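# Reproduce the reference drawing on the paper pad using markers

## Task

Use the markers to draw a copy of the 'drawing' reference image on the paper pad. The image covers the entire sheet, and its top edge belongs along whichever long side of the pad was farthest from the robot when the scene began. Only the pad is judged; the scrap paper strip next to it does not count.

## Robot and tools

Robot: two arms, left_arm and right_arm, each with a parallel two-finger gripper and its own wrist camera. Other cameras are cam_high, cam_low and cam_above. Every image is 672x504.

Frame: all reported hand positions and orientations use the scene frame. Its origin sits at table-top height, halfway between the two nominal arm bases. +x points out across the table away from the robot, +z points up, and left_arm is on the +y side. The arm names do not match image left and right. Calibrated bases: left_arm at (-0.006, +0.341, 0) m, right_arm at (-0.005, -0.338, 0) m, both facing nearly +x. The far long edge of the pad (largest x at the start) is the top of the picture.

Row layout: one row always holds 14 numbers, each in [-1, 1]. The first seven belong to left_arm and the last seven to right_arm, even when only one arm moves. Within each arm the order is: wrist pitch, wrist roll, shoulder, wrist yaw, elbow, waist, opening. The six joint numbers are offsets measured from that arm's Joint targets as they stood when the action or call began. They are not offsets from the previous row, so sending the same offset again moves the joint further. Scale: 1.0 equals 2.224 rad for waist, shoulder and elbow, and 8.485 rad for wrist pitch, wrist yaw and wrist roll. The opening number is absolute: +1 fully open, -1 closed. A 0 there is a real close-to-middle command, so to leave a gripper unchanged, resend its current value (shown in Tool commands).

Joint ranges in rad: waist -2.618 to 3.054, shoulder 0.000 to 3.142, elbow 0.000 to 3.142, wrist pitch -1.571 to 1.571, wrist yaw -1.571 to 1.571, wrist roll -2.094 to 2.094. The true ends can differ by up to 0.059 rad (waist, shoulder, elbow, wrist pitch) or 0.124 rad (yaw, roll). A request that goes beyond a range end by more than those margins is refused for both arms. If it is the first action of a call, the whole call is refused.

execute_actions(actions, cameras): actions is a list of actions. Each action is a table of up to 15 rows, one row per 1/30 s control step. A shorter table keeps repeating its last row until step 15. Images come back only when actions is empty or cameras names them (["all"] for every camera). Joint speed is capped: targets stay within 0.339 rad (big joints) or 2.2 rad (wrist joints) of the measured angles. Targets that would move the gripper more than 200 mm are scaled back. Large offsets may therefore need several actions.

move(target, speed, blend, opening_speed, grip_force, blocking, cameras): target is either one 14-number row or a list of up to 15 rows. Every row's offsets count from the same starting Joint targets. Limits and units:
- speed: rad/s, 0.004 to 12.57, default 0.5. It applies to the joint with the longest travel.
- blend: rad, rounds corners between listed targets.
- opening_speed: per second on the -1..+1 scale, minimum 0.2.
- grip_force: newtons per pad, 10 to 50 (default full).
- blocking=false: returns after about 0.5 s while the motion continues.
A move lasts at most 10 s. The result adds a move: line with one of done, off_target, moving, held or fault, and possibly limits=held.

wait(seconds 0 to 3600) sends nothing new and lets a running move continue. stop() brakes a running move. zoom_image(camera, region=[x0,y0,x1,y1]) enlarges part of that camera's newest image, at most 504x504 px. show_instructions() shows the reference drawing again. read_manual() returns licence text only. finished_scene(scene=1) ends the scene permanently.

Reading results:
- end_effector_position: metres, the point between the finger pads about 1 cm behind the tips. The fingers point along gripper +z and close along gripper y. end_effector_quat_wxyz gives the orientation.
- Joint positions and Joint velocities: listed per arm in the row order above, in rad and rad/s, followed by the pad gap in m (0.094 when fully open).
- Joint targets: the base your next offsets count from.
- Tool commands: current opening commands.
- grip_measured: finger opening on the command scale.
- grip_effort_nm: gripper motor effort, negative when closing.
- Joint torques: noisy and offset readings.
- Other lines: step readings of joint positions; "joint sent to its limit"; "joint command not followed" (the clearance check changed the targets); MOTOR HOT (75 °C); OVER-TEMPERATURE FAULT (90 °C, the arm folds and goes idle).

Drawing approach: pick up a marker with a firm but gentle grip and hold it pointing down. Lower it slowly until the tip just touches the pad, then slide it in small steps to draw strokes, lifting it between strokes. Use the scrap strip to test pressure. Check progress by zooming with cam_above.

Avoid:
- pressing hard into the table or pad;
- fast motion near contact;
- any arm-to-arm contact, including one gripper closing on the other's fingers;
- dropping markers or letting anything leave the table;
- straining the wrist camera cables;
- holding an arm stretched out or pushing against something for a long time, since the motors heat up.
If an arm is stuck pressing, command its targets back past its measured positions.

Each tool is called by a JSON object that holds its "fn" and its "kwargs".

Reference images:

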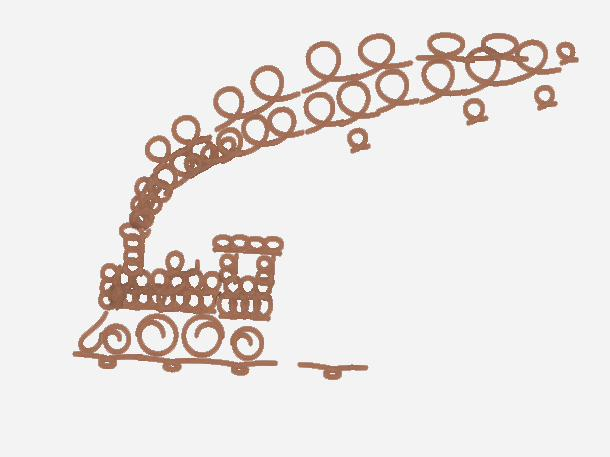

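## Session

I'll start by looking at the scene.

{"fn": "execute_actions", "kwargs": {"actions": []}}

{"fn": "show_instructions", "kwargs": {}}

Scene clock: 0.00 s.
left_arm: end_effector_position=(+0.3943, +0.3350, +0.1104) grip_measured=+1.000 grip_effort_nm=n/a end_effector_quat_wxyz=(+0.619, -0.015, +0.785, -0.003) | right_arm: end_effector_position=(+0.3947, -0.3962, +0.1304) grip_measured=+1.000 grip_effort_nm=n/a end_effector_quat_wxyz=(+0.623, +0.065, +0.771, -0.114)
Joint names: [wrist pitch, wrist roll, shoulder, wrist yaw, elbow, waist]
Joint positions: left_arm=[1.014 -0.037 1.582 -0.053 0.332 -0.05 0.094] | right_arm=[0.967 -0.055 1.532 0.207 0.362 -0.038 0.094]
Joint velocities: within noise
Joint torques (N m): no reading
Heat: left arm: 34 °C; right arm: 34 °C.
Joint targets: left_arm=[1.021 -0.037 1.573 -0.053 0.341 -0.050] | right_arm=[0.979 -0.054 1.522 0.208 0.373 -0.038]
Tool commands: left_gripper/opening=+1.0 right_gripper/opening=+1.0

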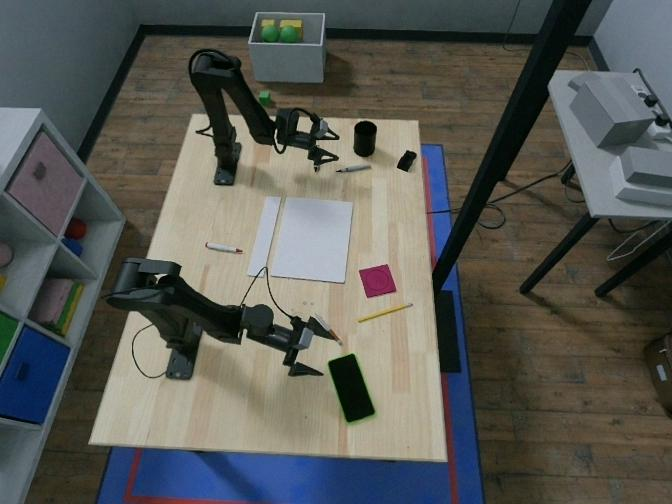

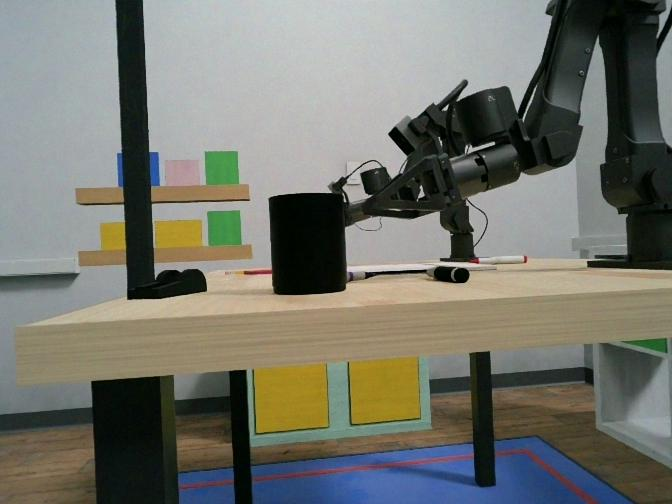

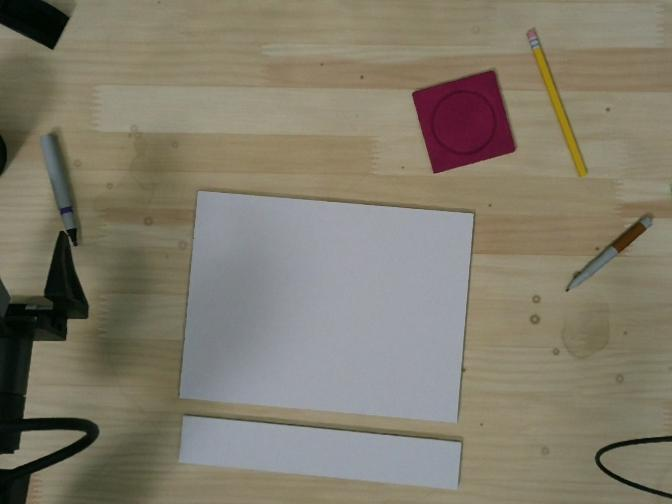

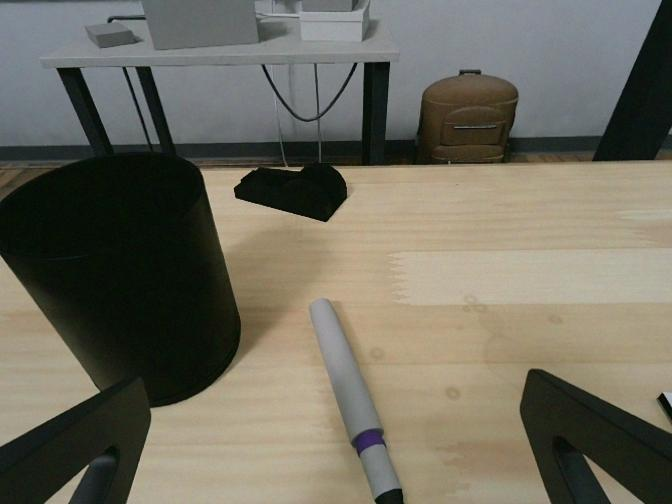

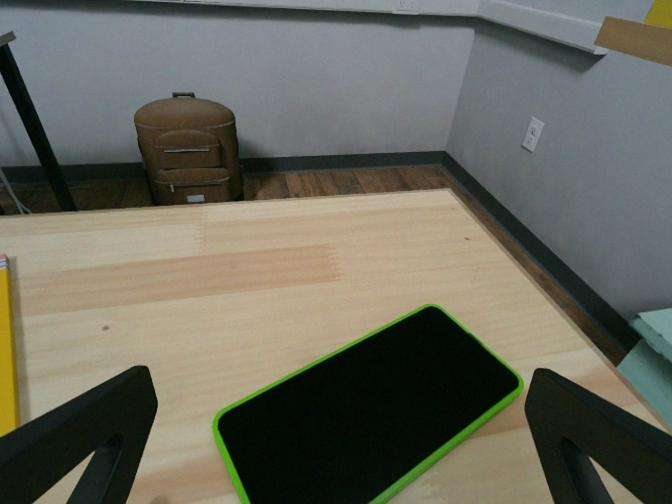

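Reference images for this scene: drawing.

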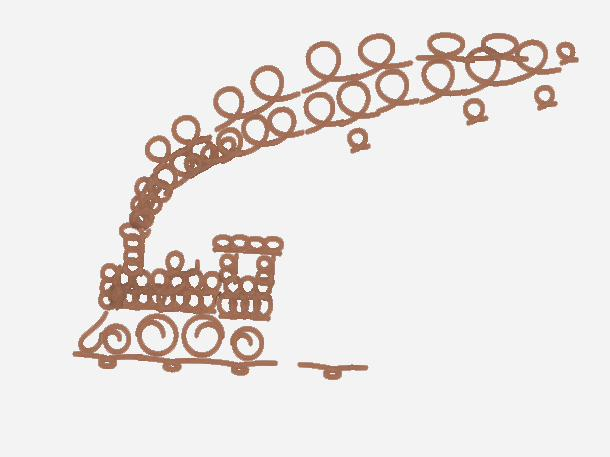

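{"fn": "zoom_image", "kwargs": {"camera": "cam_above", "region": [540, 190, 672, 310]}}

{"fn": "zoom_image", "kwargs": {"camera": "cam_above", "region": [160, 170, 500, 504]}}

{"fn": "zoom_image", "kwargs": {"camera": "cam_high", "region": [170, 170, 420, 430]}}

{"fn": "zoom_image", "kwargs": {"camera": "cam_high", "region": [290, 100, 430, 190]}}

Scaled by 3.818 from the camera's image (finer frame: 960x720).

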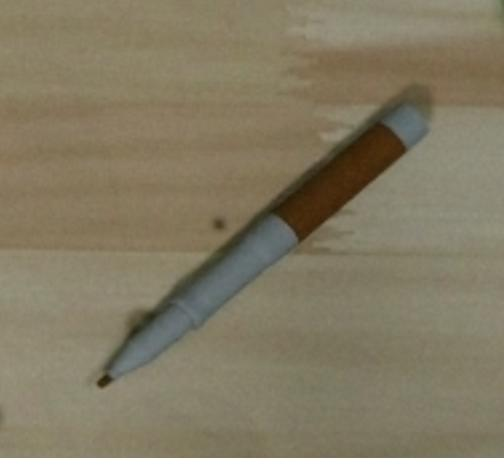

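Scaled by 1.482 from the camera's image (finer frame: 960x720).

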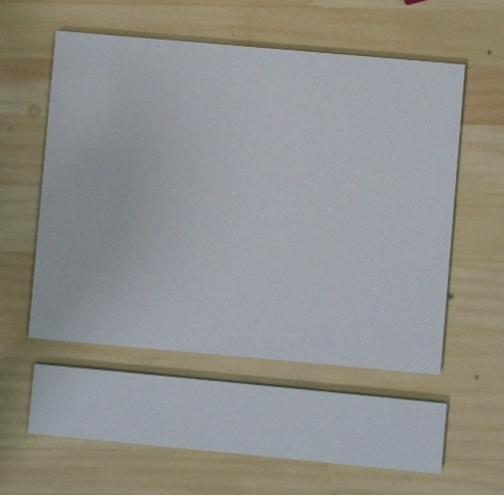

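Scaled by 1.938 from the camera's image (finer frame: 960x720).

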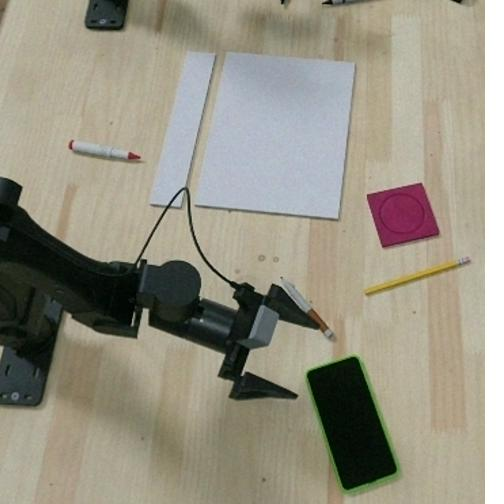

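Scaled by 3.600 from the camera's image (finer frame: 960x720).

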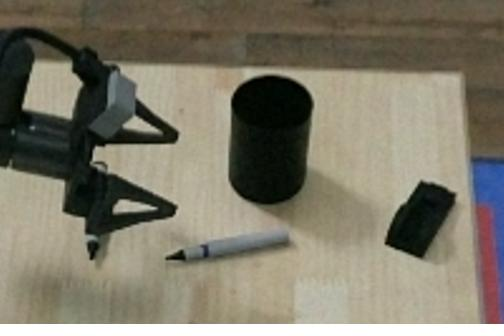

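{"fn": "move", "kwargs": {"target": [[0,0,0,0,0,0,1, -0.0800,0.0535,0.1700,-0.0245,0.5067,0.0171,1],[0,0,0,0,0,0,1, -0.2903,0.1057,0.3055,-0.0245,0.7834,0.0171,1]], "speed": 0.9, "blend": 0.3, "cameras": ["all"]}}

Scene clock: 12.67 s.
left_arm: end_effector_position=(+0.3943, +0.3350, +0.1104) grip_measured=+1.000 grip_effort_nm=0.00 end_effector_quat_wxyz=(+0.619, -0.015, +0.785, -0.003) | right_arm: end_effector_position=(+0.4161, -0.3470, +0.1145) grip_measured=+1.000 grip_effort_nm=-0.01 end_effector_quat_wxyz=(-0.005, +0.416, +0.909, -0.003)
Joint positions: left_arm=[1.014 -0.037 1.582 -0.053 0.332 -0.05 0.094] | right_arm=[-1.47 0.835 2.194 0.001 2.082 -0.006 0.094]
Joint torques (N m): left_arm=[1.68 0.04 -6.39 -0.04 5.27 -0.02] | right_arm=[0.2 0.06 -8.53 0 8.53 0.51]
Heat: left arm: 35 °C; right arm: 37 °C.
Joint targets: left_arm=[1.021 -0.037 1.573 -0.053 0.341 -0.050] | right_arm=[-1.484 0.842 2.201 0.000 2.115 0.000]
move: done

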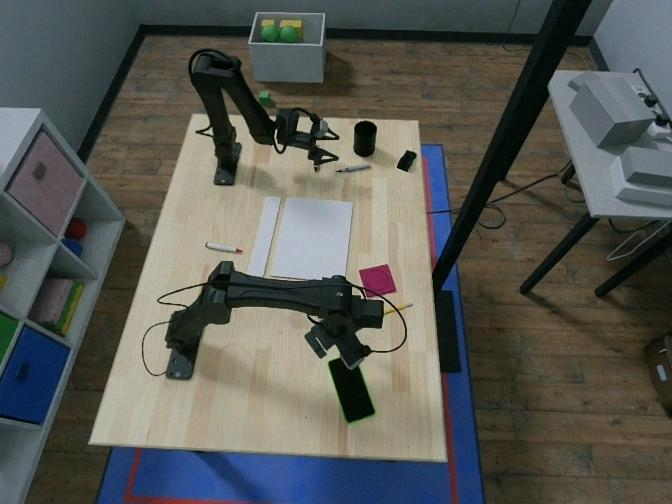

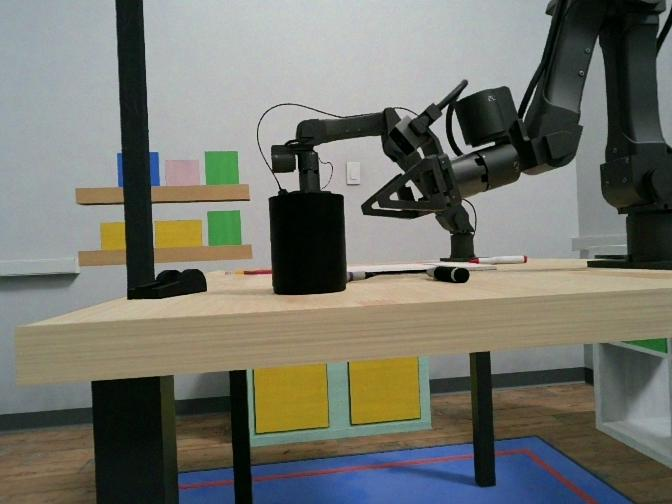

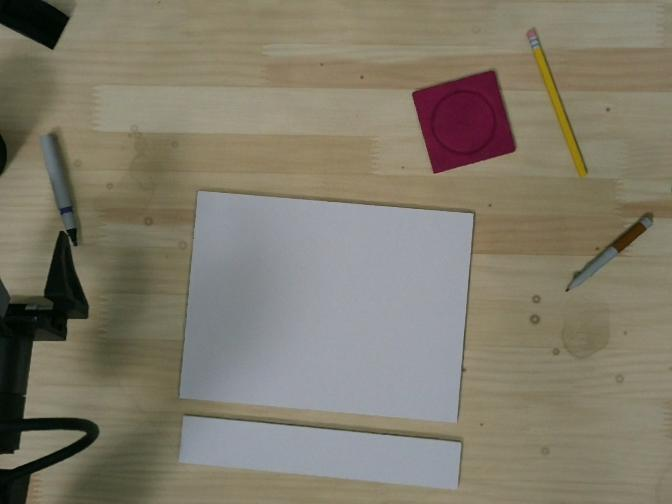

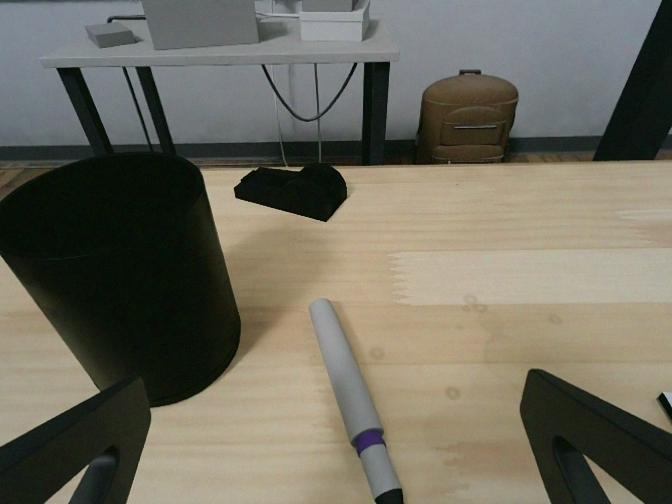

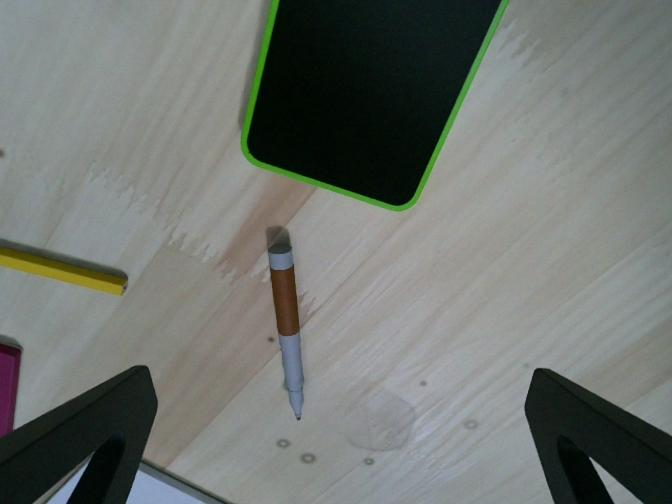

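{"fn": "move", "kwargs": {"target": [0,0,0,0,0,0,1, 0.02899,0.01202,-0.04541,0,-0.15679,0.06295,1], "speed": 0.5, "cameras": ["cam_high", "cam_above", "cam_right_wrist"]}}

Scene clock: 18.77 s.
left_arm: end_effector_position=(+0.3943, +0.3350, +0.1104) grip_measured=+1.000 grip_effort_nm=0.00 end_effector_quat_wxyz=(+0.619, -0.015, +0.785, -0.003) | right_arm: end_effector_position=(+0.3917, -0.2881, +0.0578) grip_measured=+1.000 grip_effort_nm=0.00 end_effector_quat_wxyz=(-0.023, +0.396, +0.918, -0.012)
Joint positions: left_arm=[1.014 -0.037 1.582 -0.053 0.332 -0.05 0.094] | right_arm=[-1.254 0.937 2.143 -0.002 1.774 0.139 0.094]
Joint torques (N m): left_arm=[1.66 0.02 -6.5 -0.04 5.27 0.01] | right_arm=[0.43 0.06 -11.97 0.03 4.81 0.09]
Heat: left arm: 35 °C; right arm: 36 °C.
Joint targets: left_arm=[1.021 -0.037 1.573 -0.053 0.341 -0.050] | right_arm=[-1.238 0.944 2.101 0.000 1.767 0.140]
move: off_target (right_arm); right_arm: the shoulder is farthest, 0.043 rad from its target

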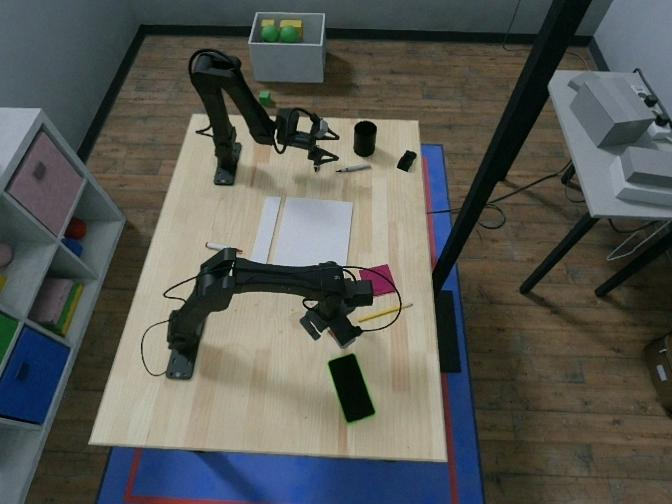

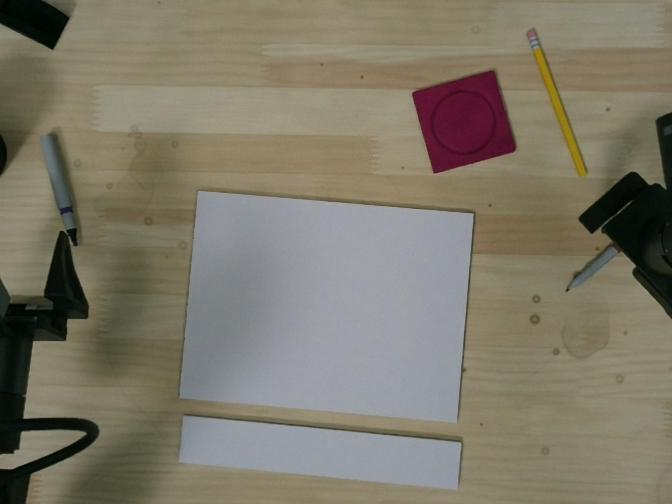

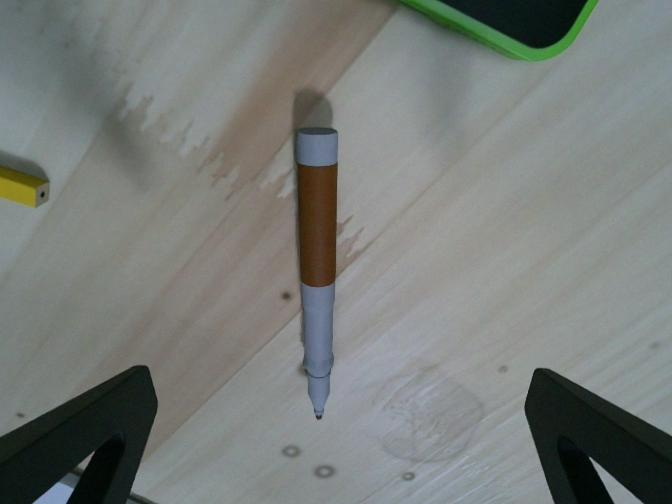

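{"fn": "move", "kwargs": {"target": [0,0,0,0,0,0,1, 0.02216,0.00601,-0.01978,0,-0.08094,0.01484,1], "speed": 0.4, "cameras": ["cam_high", "cam_right_wrist"]}}

Scene clock: 23.43 s.
left_arm: end_effector_position=(+0.3943, +0.3350, +0.1104) grip_measured=+1.000 grip_effort_nm=0.00 end_effector_quat_wxyz=(+0.619, -0.015, +0.785, -0.003) | right_arm: end_effector_position=(+0.3865, -0.2764, +0.0313) grip_measured=+1.000 grip_effort_nm=-0.01 end_effector_quat_wxyz=(+0.000, +0.406, +0.914, +0.002)
Joint positions: left_arm=[1.014 -0.037 1.582 -0.053 0.332 -0.05 0.094] | right_arm=[-1.066 0.989 2.095 -0.002 1.593 0.17 0.094]
Joint torques (N m): left_arm=[1.69 0.04 -6.48 -0.03 5.46 0.01] | right_arm=[0.47 0.07 -11.28 0.03 4.85 0.28]
Heat: left arm: 36 °C; right arm: 36 °C.
Joint targets: left_arm=[1.021 -0.037 1.573 -0.053 0.341 -0.050] | right_arm=[-1.050 0.995 2.056 0.000 1.587 0.173]
move: off_target (right_arm); right_arm: the shoulder is farthest, 0.038 rad from its target

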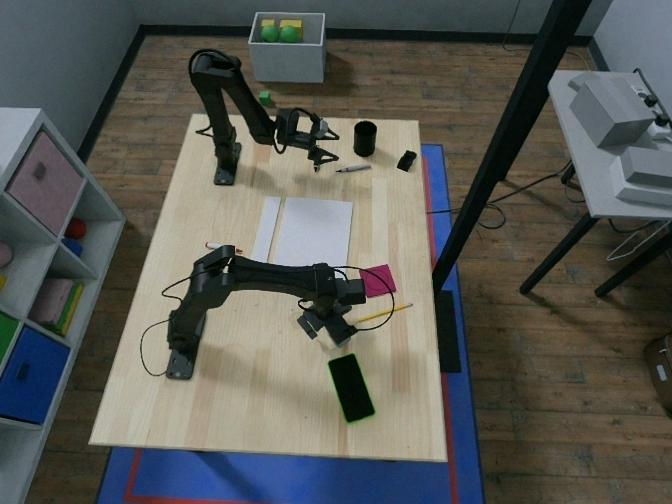

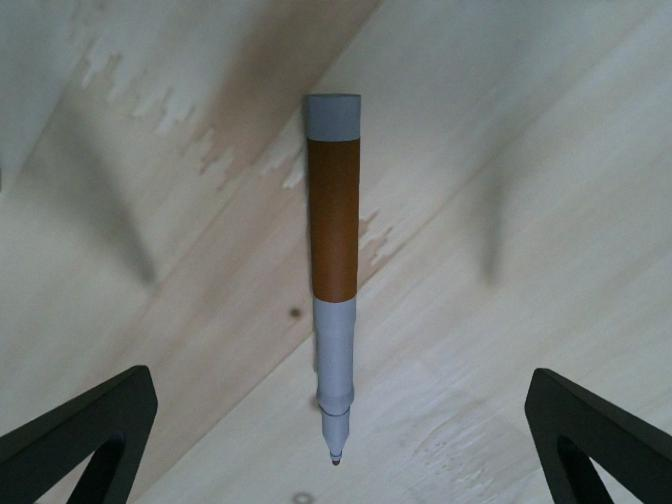

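{"fn": "move", "kwargs": {"target": [0,0,0,0,0,0,1, 0.0079,0,0.03237,0,-0.01978,0,1], "speed": 0.15, "cameras": ["cam_low", "cam_right_wrist"]}}

Scene clock: 25.67 s.
left_arm: end_effector_position=(+0.3943, +0.3350, +0.1104) grip_measured=+1.000 grip_effort_nm=0.00 end_effector_quat_wxyz=(+0.619, -0.015, +0.785, -0.003) | right_arm: end_effector_position=(+0.3863, -0.2762, +0.0099) grip_measured=+1.000 grip_effort_nm=-0.01 end_effector_quat_wxyz=(-0.002, +0.406, +0.914, +0.001)
Joint positions: left_arm=[1.014 -0.037 1.582 -0.053 0.332 -0.05 0.094] | right_arm=[-0.999 0.99 2.124 -0.004 1.55 0.17 0.094]
Joint torques (N m): left_arm=[1.67 0.02 -6.54 -0.05 5.24 -0.08] | right_arm=[0.45 0.05 -8.13 0.04 4.66 0.28]
Heat: left arm: 36 °C; right arm: 35 °C.
Joint targets: left_arm=[1.021 -0.037 1.573 -0.053 0.341 -0.050] | right_arm=[-0.984 0.995 2.128 0.000 1.543 0.173]
move: done

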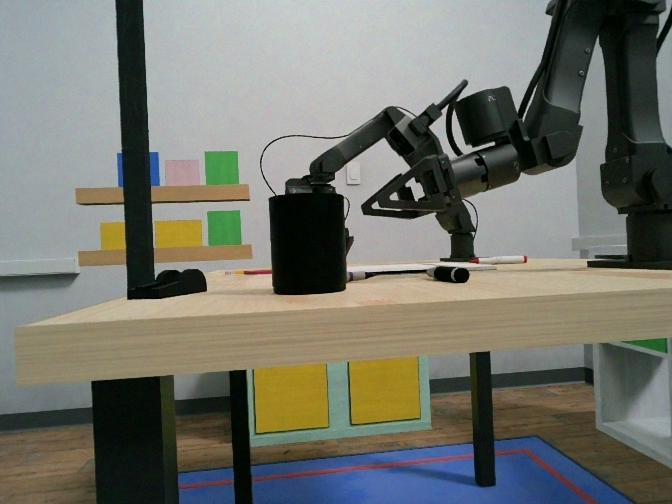

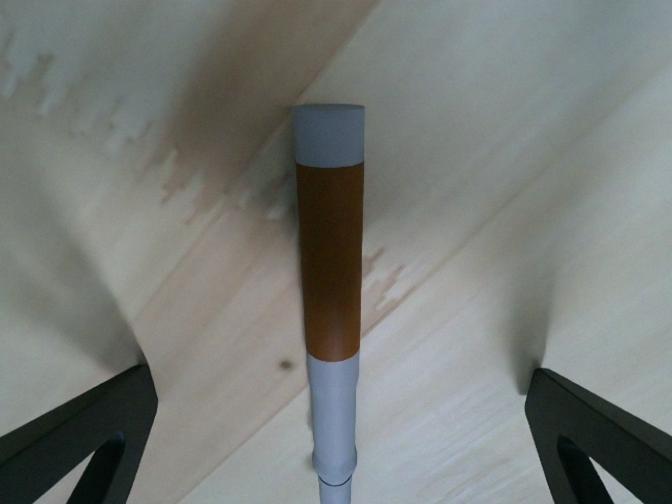

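{"fn": "move", "kwargs": {"target": [0,0,0,0,0,0,1, 0,0,0,0,0,0,-1], "opening_speed": 0.8, "cameras": ["cam_right_wrist", "cam_above"]}}

Scene clock: 28.77 s.
left_arm: end_effector_position=(+0.3943, +0.3350, +0.1104) grip_measured=+1.000 grip_effort_nm=0.00 end_effector_quat_wxyz=(+0.619, -0.015, +0.785, -0.003) | right_arm: end_effector_position=(+0.3865, -0.2762, +0.0099) grip_measured=-0.803 grip_effort_nm=-1.01 end_effector_quat_wxyz=(-0.002, +0.406, +0.914, +0.001)
Joint positions: left_arm=[1.014 -0.037 1.582 -0.053 0.332 -0.05 0.094] | right_arm=[-0.998 0.99 2.124 -0.004 1.55 0.17 0.009]
Joint torques (N m): left_arm=[1.67 0.06 -6.53 -0.02 5.22 -0.12] | right_arm=[0.45 0.06 -8.16 0.05 4.72 0.27]
Heat: left arm: 36 °C; right arm: 35 °C.
Joint targets: left_arm=[1.021 -0.037 1.573 -0.053 0.341 -0.050] | right_arm=[-0.983 0.995 2.128 0.000 1.543 0.173]
move: done
Images, in order (width x height): cam_above 672x504, cam_right_wrist 672x504.

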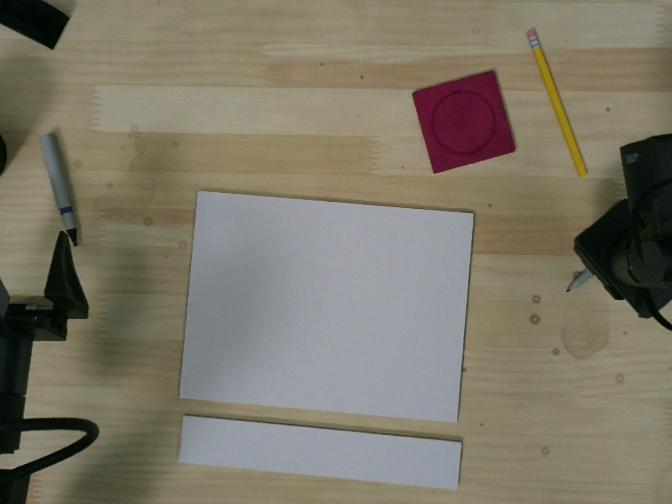

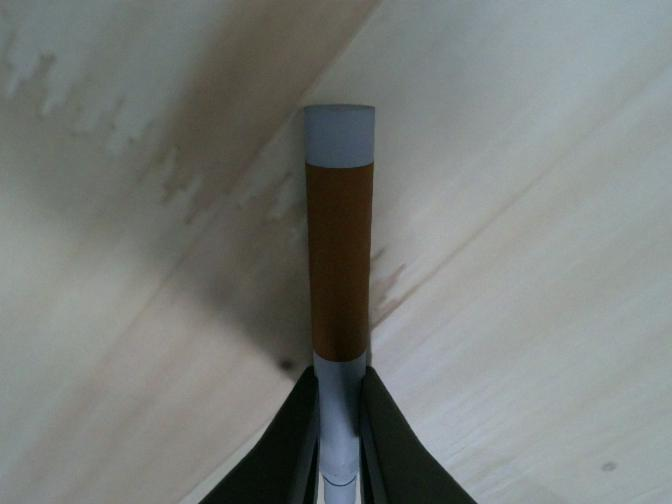

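{"fn": "zoom_image", "kwargs": {"camera": "cam_above", "region": [170, 170, 230, 230]}}

{"fn": "zoom_image", "kwargs": {"camera": "cam_above", "region": [440, 180, 500, 240]}}

{"fn": "zoom_image", "kwargs": {"camera": "cam_above", "region": [160, 380, 220, 440]}}

{"fn": "zoom_image", "kwargs": {"camera": "cam_above", "region": [430, 400, 490, 460]}}

Scaled by 8.400 from the camera's image (finer frame: 960x720).

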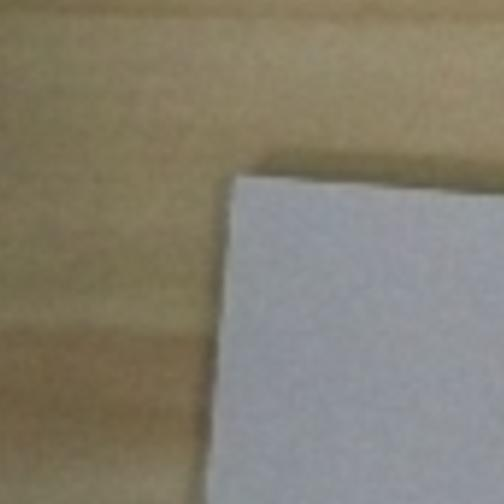

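Scaled by 8.400 from the camera's image (finer frame: 960x720).

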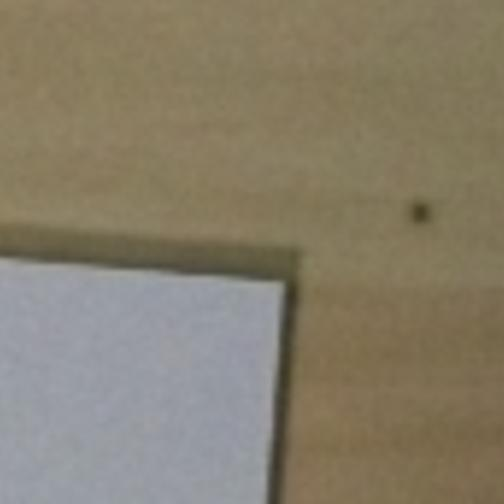

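Scaled by 8.400 from the camera's image (finer frame: 960x720).

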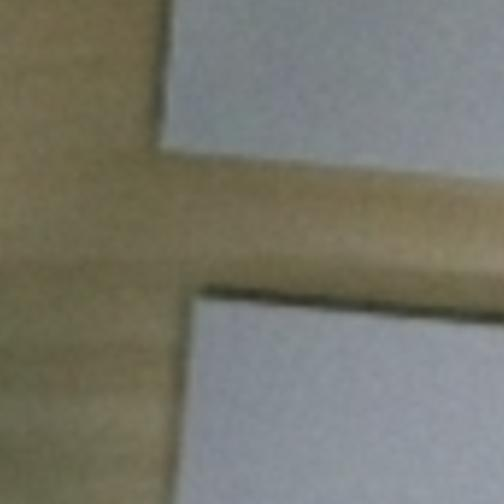

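Scaled by 8.400 from the camera's image (finer frame: 960x720).

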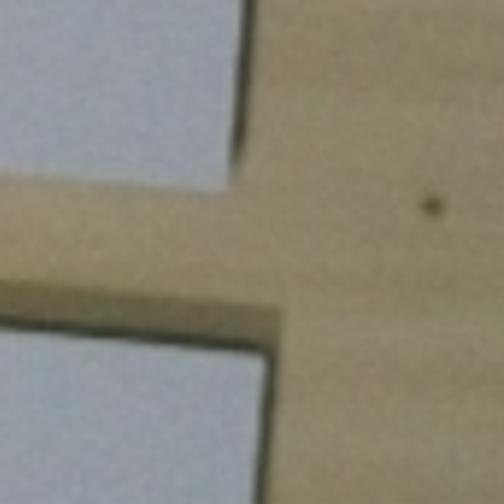

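{"fn": "move", "kwargs": {"target": [[0,0,0,0,0,0,1, -0.0303,0,-0.0171,0,0.0976,0,-1],[0,0,0,0,0,0,1, 0.0923,-0.0583,-0.0576,0,0.0256,0.1246,-1],[0,0,0,0,0,0,1, 0.1823,-0.1181,-0.1012,0,-0.2496,0.2833,-1]], "speed": 0.6, "blend": 0.15, "cameras": ["all"]}}

Scene clock: 36.73 s.
left_arm: end_effector_position=(+0.3943, +0.3350, +0.1104) grip_measured=+1.000 grip_effort_nm=0.00 end_effector_quat_wxyz=(+0.619, -0.015, +0.785, -0.003) | right_arm: end_effector_position=(+0.3718, +0.0436, +0.1004) grip_measured=-0.803 grip_effort_nm=-1.03 end_effector_quat_wxyz=(+0.504, -0.323, +0.772, +0.212)
Joint positions: left_arm=[1.014 -0.037 1.582 -0.053 0.332 -0.05 0.094] | right_arm=[0.533 0 1.94 -0.004 0.993 0.805 0.009]
Joint torques (N m): left_arm=[1.66 0.03 -6.35 -0.05 5.29 0.02] | right_arm=[1.86 -0.07 -10.39 0.05 5.34 -0.2]
Heat: left arm: 37 °C; right arm: 36 °C.
Joint targets: left_arm=[1.021 -0.037 1.573 -0.053 0.341 -0.050] | right_arm=[0.563 -0.007 1.903 0.000 0.988 0.803]
move: off_target (right_arm); blend cut to 0.1285 rad at target 1; right_arm: the shoulder is farthest, 0.037 rad from its target

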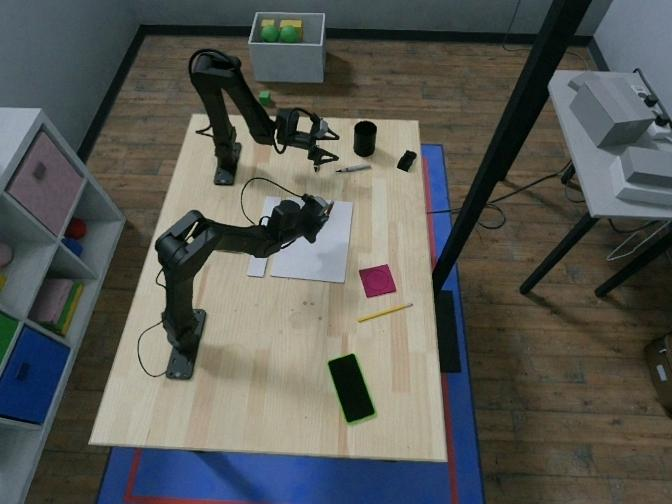

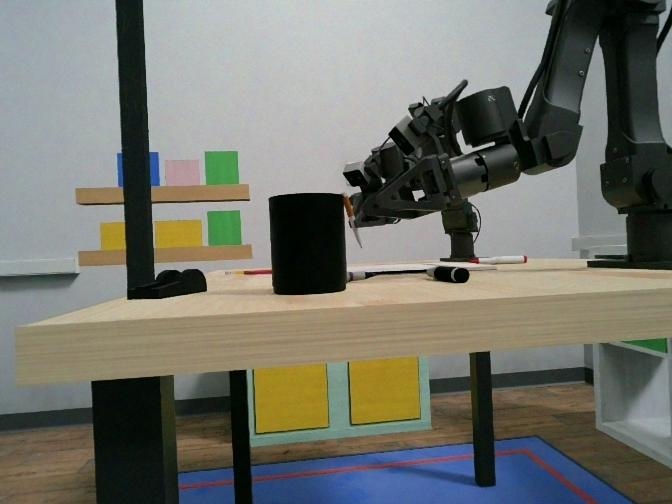

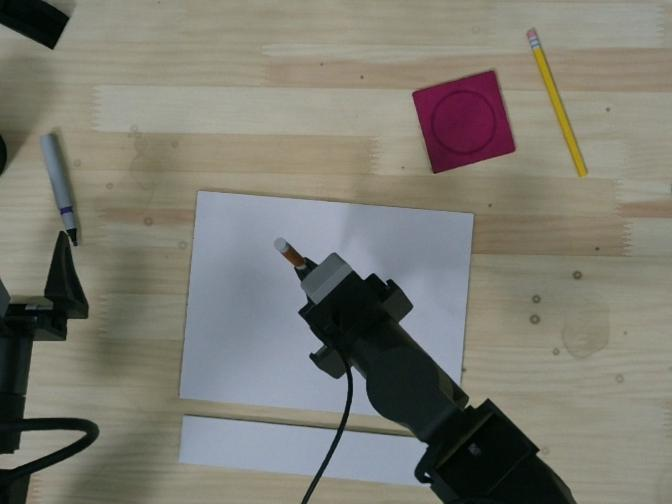

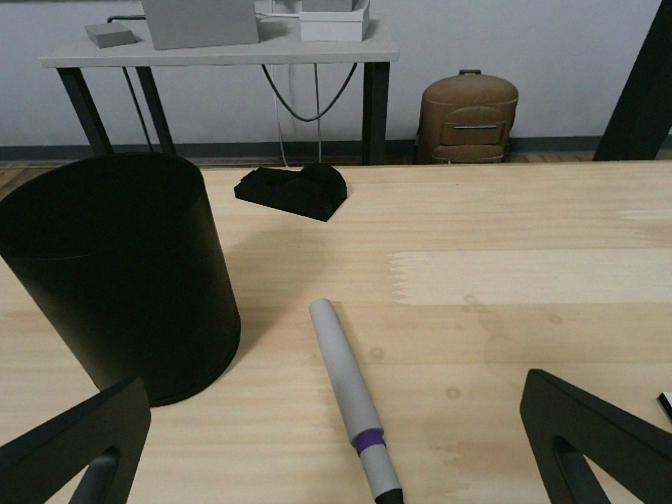

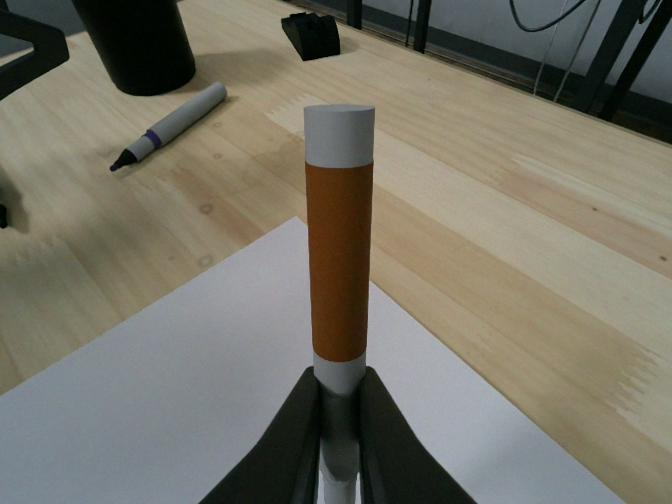

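{"fn": "execute_actions", "kwargs": {"actions": [[[0,0,0,0,0,0,1,0.00118,0.00118,0.0045,0.00118,0.0045,0.0045,-1]],[[0,0,0,0,0,0,1,0.00118,0.00118,0.0045,0.00118,0.0045,0.0045,-1]],[[0,0,0,0,0,0,1,0.00118,0.00118,0.0045,0.00118,0.0045,0.0045,-1]],[[0,0,0,0,0,0,1,0.00118,0.00118,0.0045,0.00118,0.0045,0.0045,-1]],[[0,0,0,0,0,0,1,0.00118,0.00118,0.0045,0.00118,0.0045,0.0045,-1]],[[0,0,0,0,0,0,1,-0.00118,-0.00118,-0.0045,-0.00118,-0.0045,-0.0045,-1]],[[0,0,0,0,0,0,1,-0.00118,-0.00118,-0.0045,-0.00118,-0.0045,-0.0045,-1]],[[0,0,0,0,0,0,1,-0.00118,-0.00118,-0.0045,-0.00118,-0.0045,-0.0045,-1]],[[0,0,0,0,0,0,1,-0.00118,-0.00118,-0.0045,-0.00118,-0.0045,-0.0045,-1]],[[0,0,0,0,0,0,1,-0.00118,-0.00118,-0.0045,-0.00118,-0.0045,-0.0045,-1]],[[0,0,0,0,0,0,1,-0.00118,-0.00118,-0.0045,-0.00118,-0.0045,-0.0045,-1]],[[0,0,0,0,0,0,1,-0.00118,-0.00118,-0.0045,-0.00118,-0.0045,-0.0045,-1]],[[0,0,0,0,0,0,1,-0.00118,-0.00118,-0.0045,-0.00118,-0.0045,-0.0045,-1]],[[0,0,0,0,0,0,1,0.00118,0.00118,0.0045,0.00118,0.0045,0.0045,-1]],[[0,0,0,0,0,0,1,0.00118,0.00118,0.0045,0.00118,0.0045,0.0045,-1]],[[0,0,0,0,0,0,1,0.00118,0.00118,0.0045,0.00118,0.0045,0.0045,-1]],[[0,0,0,0,0,0,1,0.00118,0.00118,0.0045,0.00118,0.0045,0.0045,-1]],[[0,0,0,0,0,0,1,0.00118,0.00118,0.0045,0.00118,0.0045,0.0045,-1]],[[0,0,0,0,0,0,1,0.00118,0.00118,0.0045,0.00118,0.0045,0.0045,-1]],[[0,0,0,0,0,0,1,0.00118,0.00118,0.0045,0.00118,0.0045,0.0045,-1]]], "cameras": []}}

Scene clock: 48.00 s.
left_arm: end_effector_position=(+0.3943, +0.3350, +0.1104) grip_measured=+1.000 grip_effort_nm=0.00 end_effector_quat_wxyz=(+0.619, -0.015, +0.785, -0.003) | right_arm: end_effector_position=(+0.3667, +0.0538, +0.1106) grip_measured=-0.803 grip_effort_nm=-1.03 end_effector_quat_wxyz=(+0.520, -0.311, +0.765, +0.220)
Joint positions: left_arm=[1.014 -0.037 1.582 -0.053 0.332 -0.05 0.094] | right_arm=[0.574 0.027 1.938 0.032 0.993 0.837 0.009]
Joint torques (N m): left_arm=[1.65 0.01 -6.5 -0.02 5.26 0.01] | right_arm=[1.9 0.05 -7.21 0.1 9.02 0.5]
Heat: left arm: 38 °C; right arm: 37 °C.
Joint targets: left_arm=[1.021 -0.037 1.573 -0.053 0.341 -0.050] | right_arm=[0.604 0.033 1.943 0.040 1.028 0.843]
Step readings (joint positions of left_arm | right_arm):
0: [1.014 -0.037 1.582 -0.053 0.332 -0.050] | [0.534 0.000 1.940 -0.004 0.993 0.805]
1: [1.014 -0.037 1.582 -0.053 0.332 -0.050] | [0.534 0.000 1.940 -0.004 0.993 0.805]
2: [1.014 -0.037 1.582 -0.053 0.332 -0.050] | [0.535 0.000 1.940 -0.003 0.993 0.805]
4: [1.014 -0.037 1.582 -0.053 0.332 -0.050] | [0.538 0.000 1.940 -0.001 0.993 0.805]
8: [1.014 -0.037 1.582 -0.053 0.332 -0.050] | [0.541 0.000 1.940 0.001 0.993 0.805]
15: [1.014 -0.037 1.582 -0.053 0.332 -0.050] | [0.543 0.000 1.940 0.002 0.993 0.805]
16: [1.014 -0.037 1.582 -0.053 0.332 -0.050] | [0.544 0.000 1.940 0.003 0.993 0.806]
17: [1.014 -0.037 1.582 -0.053 0.332 -0.050] | [0.544 0.000 1.940 0.004 0.993 0.809]
19: [1.014 -0.037 1.582 -0.053 0.332 -0.050] | [0.547 0.003 1.940 0.007 0.993 0.812]
23: [1.014 -0.037 1.582 -0.053 0.332 -0.050] | [0.551 0.005 1.940 0.011 0.993 0.816]
30: [1.014 -0.037 1.582 -0.053 0.332 -0.050] | [0.553 0.007 1.940 0.012 0.993 0.817]
31: [1.014 -0.037 1.582 -0.053 0.332 -0.050] | [0.554 0.007 1.940 0.013 0.993 0.818]
32: [1.014 -0.037 1.582 -0.053 0.332 -0.050] | [0.555 0.008 1.940 0.014 0.993 0.820]
34: [1.014 -0.037 1.582 -0.053 0.332 -0.050] | [0.557 0.011 1.940 0.017 0.993 0.821]
38: [1.014 -0.037 1.582 -0.053 0.332 -0.050] | [0.561 0.014 1.940 0.021 0.993 0.826]
45: [1.014 -0.037 1.582 -0.053 0.332 -0.050] | [0.564 0.017 1.940 0.022 0.993 0.827]
46: [1.014 -0.037 1.582 -0.053 0.332 -0.050] | [0.564 0.017 1.940 0.022 0.993 0.827]
47: [1.014 -0.037 1.582 -0.053 0.332 -0.050] | [0.565 0.018 1.940 0.023 0.993 0.829]
49: [1.014 -0.037 1.582 -0.053 0.332 -0.050] | [0.567 0.021 1.940 0.026 0.993 0.832]
53: [1.014 -0.037 1.582 -0.053 0.332 -0.050] | [0.572 0.025 1.940 0.031 0.993 0.836]
60: [1.014 -0.037 1.582 -0.053 0.332 -0.050] | [0.573 0.027 1.940 0.032 0.993 0.837]
61: [1.014 -0.037 1.582 -0.053 0.332 -0.050] | [0.574 0.027 1.940 0.032 0.993 0.837]
62: [1.014 -0.037 1.582 -0.053 0.332 -0.050] | [0.575 0.028 1.940 0.033 0.993 0.839]
64: [1.014 -0.037 1.582 -0.053 0.332 -0.050] | [0.577 0.031 1.944 0.037 0.998 0.841]
68: [1.014 -0.037 1.582 -0.053 0.332 -0.050] | [0.581 0.035 1.948 0.040 1.003 0.846]
75: [1.014 -0.037 1.582 -0.053 0.332 -0.050] | [0.583 0.037 1.948 0.041 1.003 0.847]
76: [1.014 -0.037 1.582 -0.053 0.332 -0.050] | [0.583 0.037 1.948 0.041 1.003 0.847]
77: [1.014 -0.037 1.582 -0.053 0.332 -0.050] | [0.583 0.037 1.948 0.041 1.003 0.847]
79: [1.014 -0.037 1.582 -0.053 0.332 -0.050] | [0.583 0.037 1.948 0.041 1.003 0.847]
83: [1.014 -0.037 1.582 -0.053 0.332 -0.050] | [0.583 0.037 1.948 0.041 1.003 0.847]
90: [1.014 -0.037 1.582 -0.053 0.332 -0.050] | [0.583 0.037 1.948 0.041 1.003 0.847]
91: [1.014 -0.037 1.582 -0.053 0.332 -0.050] | [0.583 0.037 1.948 0.041 1.003 0.847]
92: [1.014 -0.037 1.582 -0.053 0.332 -0.050] | [0.583 0.036 1.948 0.041 1.003 0.846]
94: [1.014 -0.037 1.582 -0.053 0.332 -0.050] | [0.583 0.034 1.948 0.041 1.003 0.843]
98: [1.014 -0.037 1.582 -0.053 0.332 -0.050] | [0.583 0.031 1.948 0.039 1.003 0.840]
105: [1.014 -0.037 1.582 -0.053 0.332 -0.050] | [0.583 0.030 1.948 0.038 1.003 0.840]
106: [1.014 -0.037 1.582 -0.053 0.332 -0.050] | [0.583 0.030 1.948 0.038 1.003 0.839]
107: [1.014 -0.037 1.582 -0.053 0.332 -0.050] | [0.583 0.029 1.948 0.037 1.003 0.838]
109: [1.014 -0.037 1.582 -0.053 0.332 -0.050] | [0.583 0.026 1.948 0.033 1.003 0.835]
113: [1.014 -0.037 1.582 -0.053 0.332 -0.050] | [0.583 0.022 1.948 0.030 1.003 0.830]
120: [1.014 -0.037 1.582 -0.053 0.332 -0.050] | [0.583 0.020 1.948 0.029 1.003 0.829]
121: [1.014 -0.037 1.582 -0.053 0.332 -0.050] | [0.583 0.020 1.948 0.028 1.003 0.829]
122: [1.014 -0.037 1.582 -0.053 0.332 -0.050] | [0.582 0.019 1.948 0.028 1.003 0.827]
124: [1.014 -0.037 1.582 -0.053 0.332 -0.050] | [0.580 0.016 1.948 0.025 1.003 0.823]
128: [1.014 -0.037 1.582 -0.053 0.332 -0.050] | [0.576 0.012 1.948 0.021 1.003 0.820]
135: [1.014 -0.037 1.582 -0.053 0.332 -0.050] | [0.573 0.010 1.948 0.019 1.003 0.819]
136: [1.014 -0.037 1.582 -0.053 0.332 -0.050] | [0.573 0.010 1.948 0.018 1.003 0.819]
137: [1.014 -0.037 1.582 -0.053 0.332 -0.050] | [0.572 0.008 1.947 0.017 1.003 0.817]
139: [1.014 -0.037 1.582 -0.053 0.332 -0.050] | [0.570 0.005 1.945 0.014 1.000 0.815]
143: [1.014 -0.037 1.582 -0.053 0.332 -0.050] | [0.565 0.002 1.941 0.010 0.995 0.810]
150: [1.014 -0.037 1.582 -0.053 0.332 -0.050] | [0.564 0.000 1.941 0.009 0.995 0.810]
151: [1.014 -0.037 1.582 -0.053 0.332 -0.050] | [0.563 0.000 1.941 0.009 0.995 0.809]
152: [1.014 -0.037 1.582 -0.053 0.332 -0.050] | [0.562 -0.002 1.940 0.007 0.994 0.807]
154: [1.014 -0.037 1.582 -0.053 0.332 -0.050] | [0.559 -0.005 1.935 0.005 0.989 0.802]
158: [1.014 -0.037 1.582 -0.053 0.332 -0.050] | [0.556 -0.008 1.931 0.001 0.985 0.800]
165: [1.014 -0.037 1.582 -0.053 0.332 -0.050] | [0.554 -0.010 1.931 -0.001 0.985 0.800]
166: [1.014 -0.037 1.582 -0.053 0.332 -0.050] | [0.553 -0.011 1.931 -0.001 0.985 0.800]
167: [1.014 -0.037 1.582 -0.053 0.332 -0.050] | [0.552 -0.012 1.930 -0.002 0.985 0.799]
169: [1.014 -0.037 1.582 -0.053 0.332 -0.050] | [0.550 -0.014 1.925 -0.006 0.979 0.796]
173: [1.014 -0.037 1.582 -0.053 0.332 -0.050] | [0.546 -0.018 1.921 -0.009 0.975 0.790]
180: [1.014 -0.037 1.582 -0.053 0.332 -0.050] | [0.544 -0.020 1.921 -0.011 0.975 0.788]
181: [1.014 -0.037 1.582 -0.053 0.332 -0.050] | [0.543 -0.021 1.920 -0.011 0.975 0.788]
182: [1.014 -0.037 1.582 -0.053 0.332 -0.050] | [0.543 -0.022 1.920 -0.012 0.974 0.786]
184: [1.014 -0.037 1.582 -0.053 0.332 -0.050] | [0.540 -0.025 1.915 -0.015 0.969 0.782]
The list stops here: 37 later lines are left out.

{"fn": "move", "kwargs": {"target": [0,0,0,0,0,0,1, 0.00896,-0.00466,0.04227,-0.00572,-0.03327,0.14717,-1], "speed": 0.3, "cameras": ["cam_low", "cam_above"]}}

Scene clock: 55.63 s.
left_arm: end_effector_position=(+0.3943, +0.3350, +0.1104) grip_measured=+1.000 grip_effort_nm=0.00 end_effector_quat_wxyz=(+0.619, -0.015, +0.785, -0.003) | right_arm: end_effector_position=(+0.2087, +0.1528, +0.0647) grip_measured=-0.803 grip_effort_nm=-1.03 end_effector_quat_wxyz=(+0.453, -0.461, +0.703, +0.298)
Joint positions: left_arm=[1.014 -0.037 1.582 -0.053 0.332 -0.05 0.094] | right_arm=[0.649 -0.001 2.034 -0.004 0.959 1.173 0.009]
Joint torques (N m): left_arm=[1.68 0.06 -6.41 -0.06 5.34 -0.12] | right_arm=[1.86 -0.06 -7.57 -0.05 4.78 -0.21]
Heat: left arm: 38 °C; right arm: 38 °C.
Joint targets: left_arm=[1.021 -0.037 1.573 -0.053 0.341 -0.050] | right_arm=[0.679 -0.006 2.037 -0.009 0.953 1.170]
move: done

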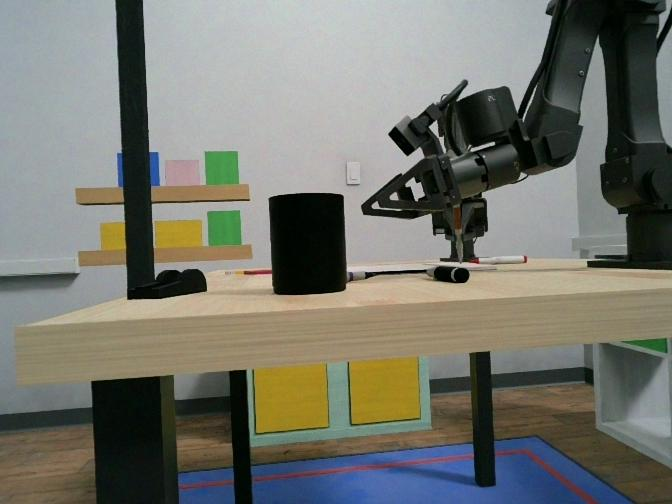

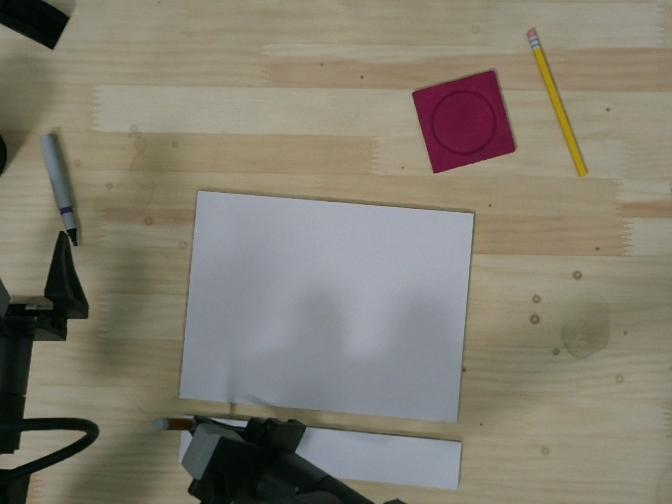

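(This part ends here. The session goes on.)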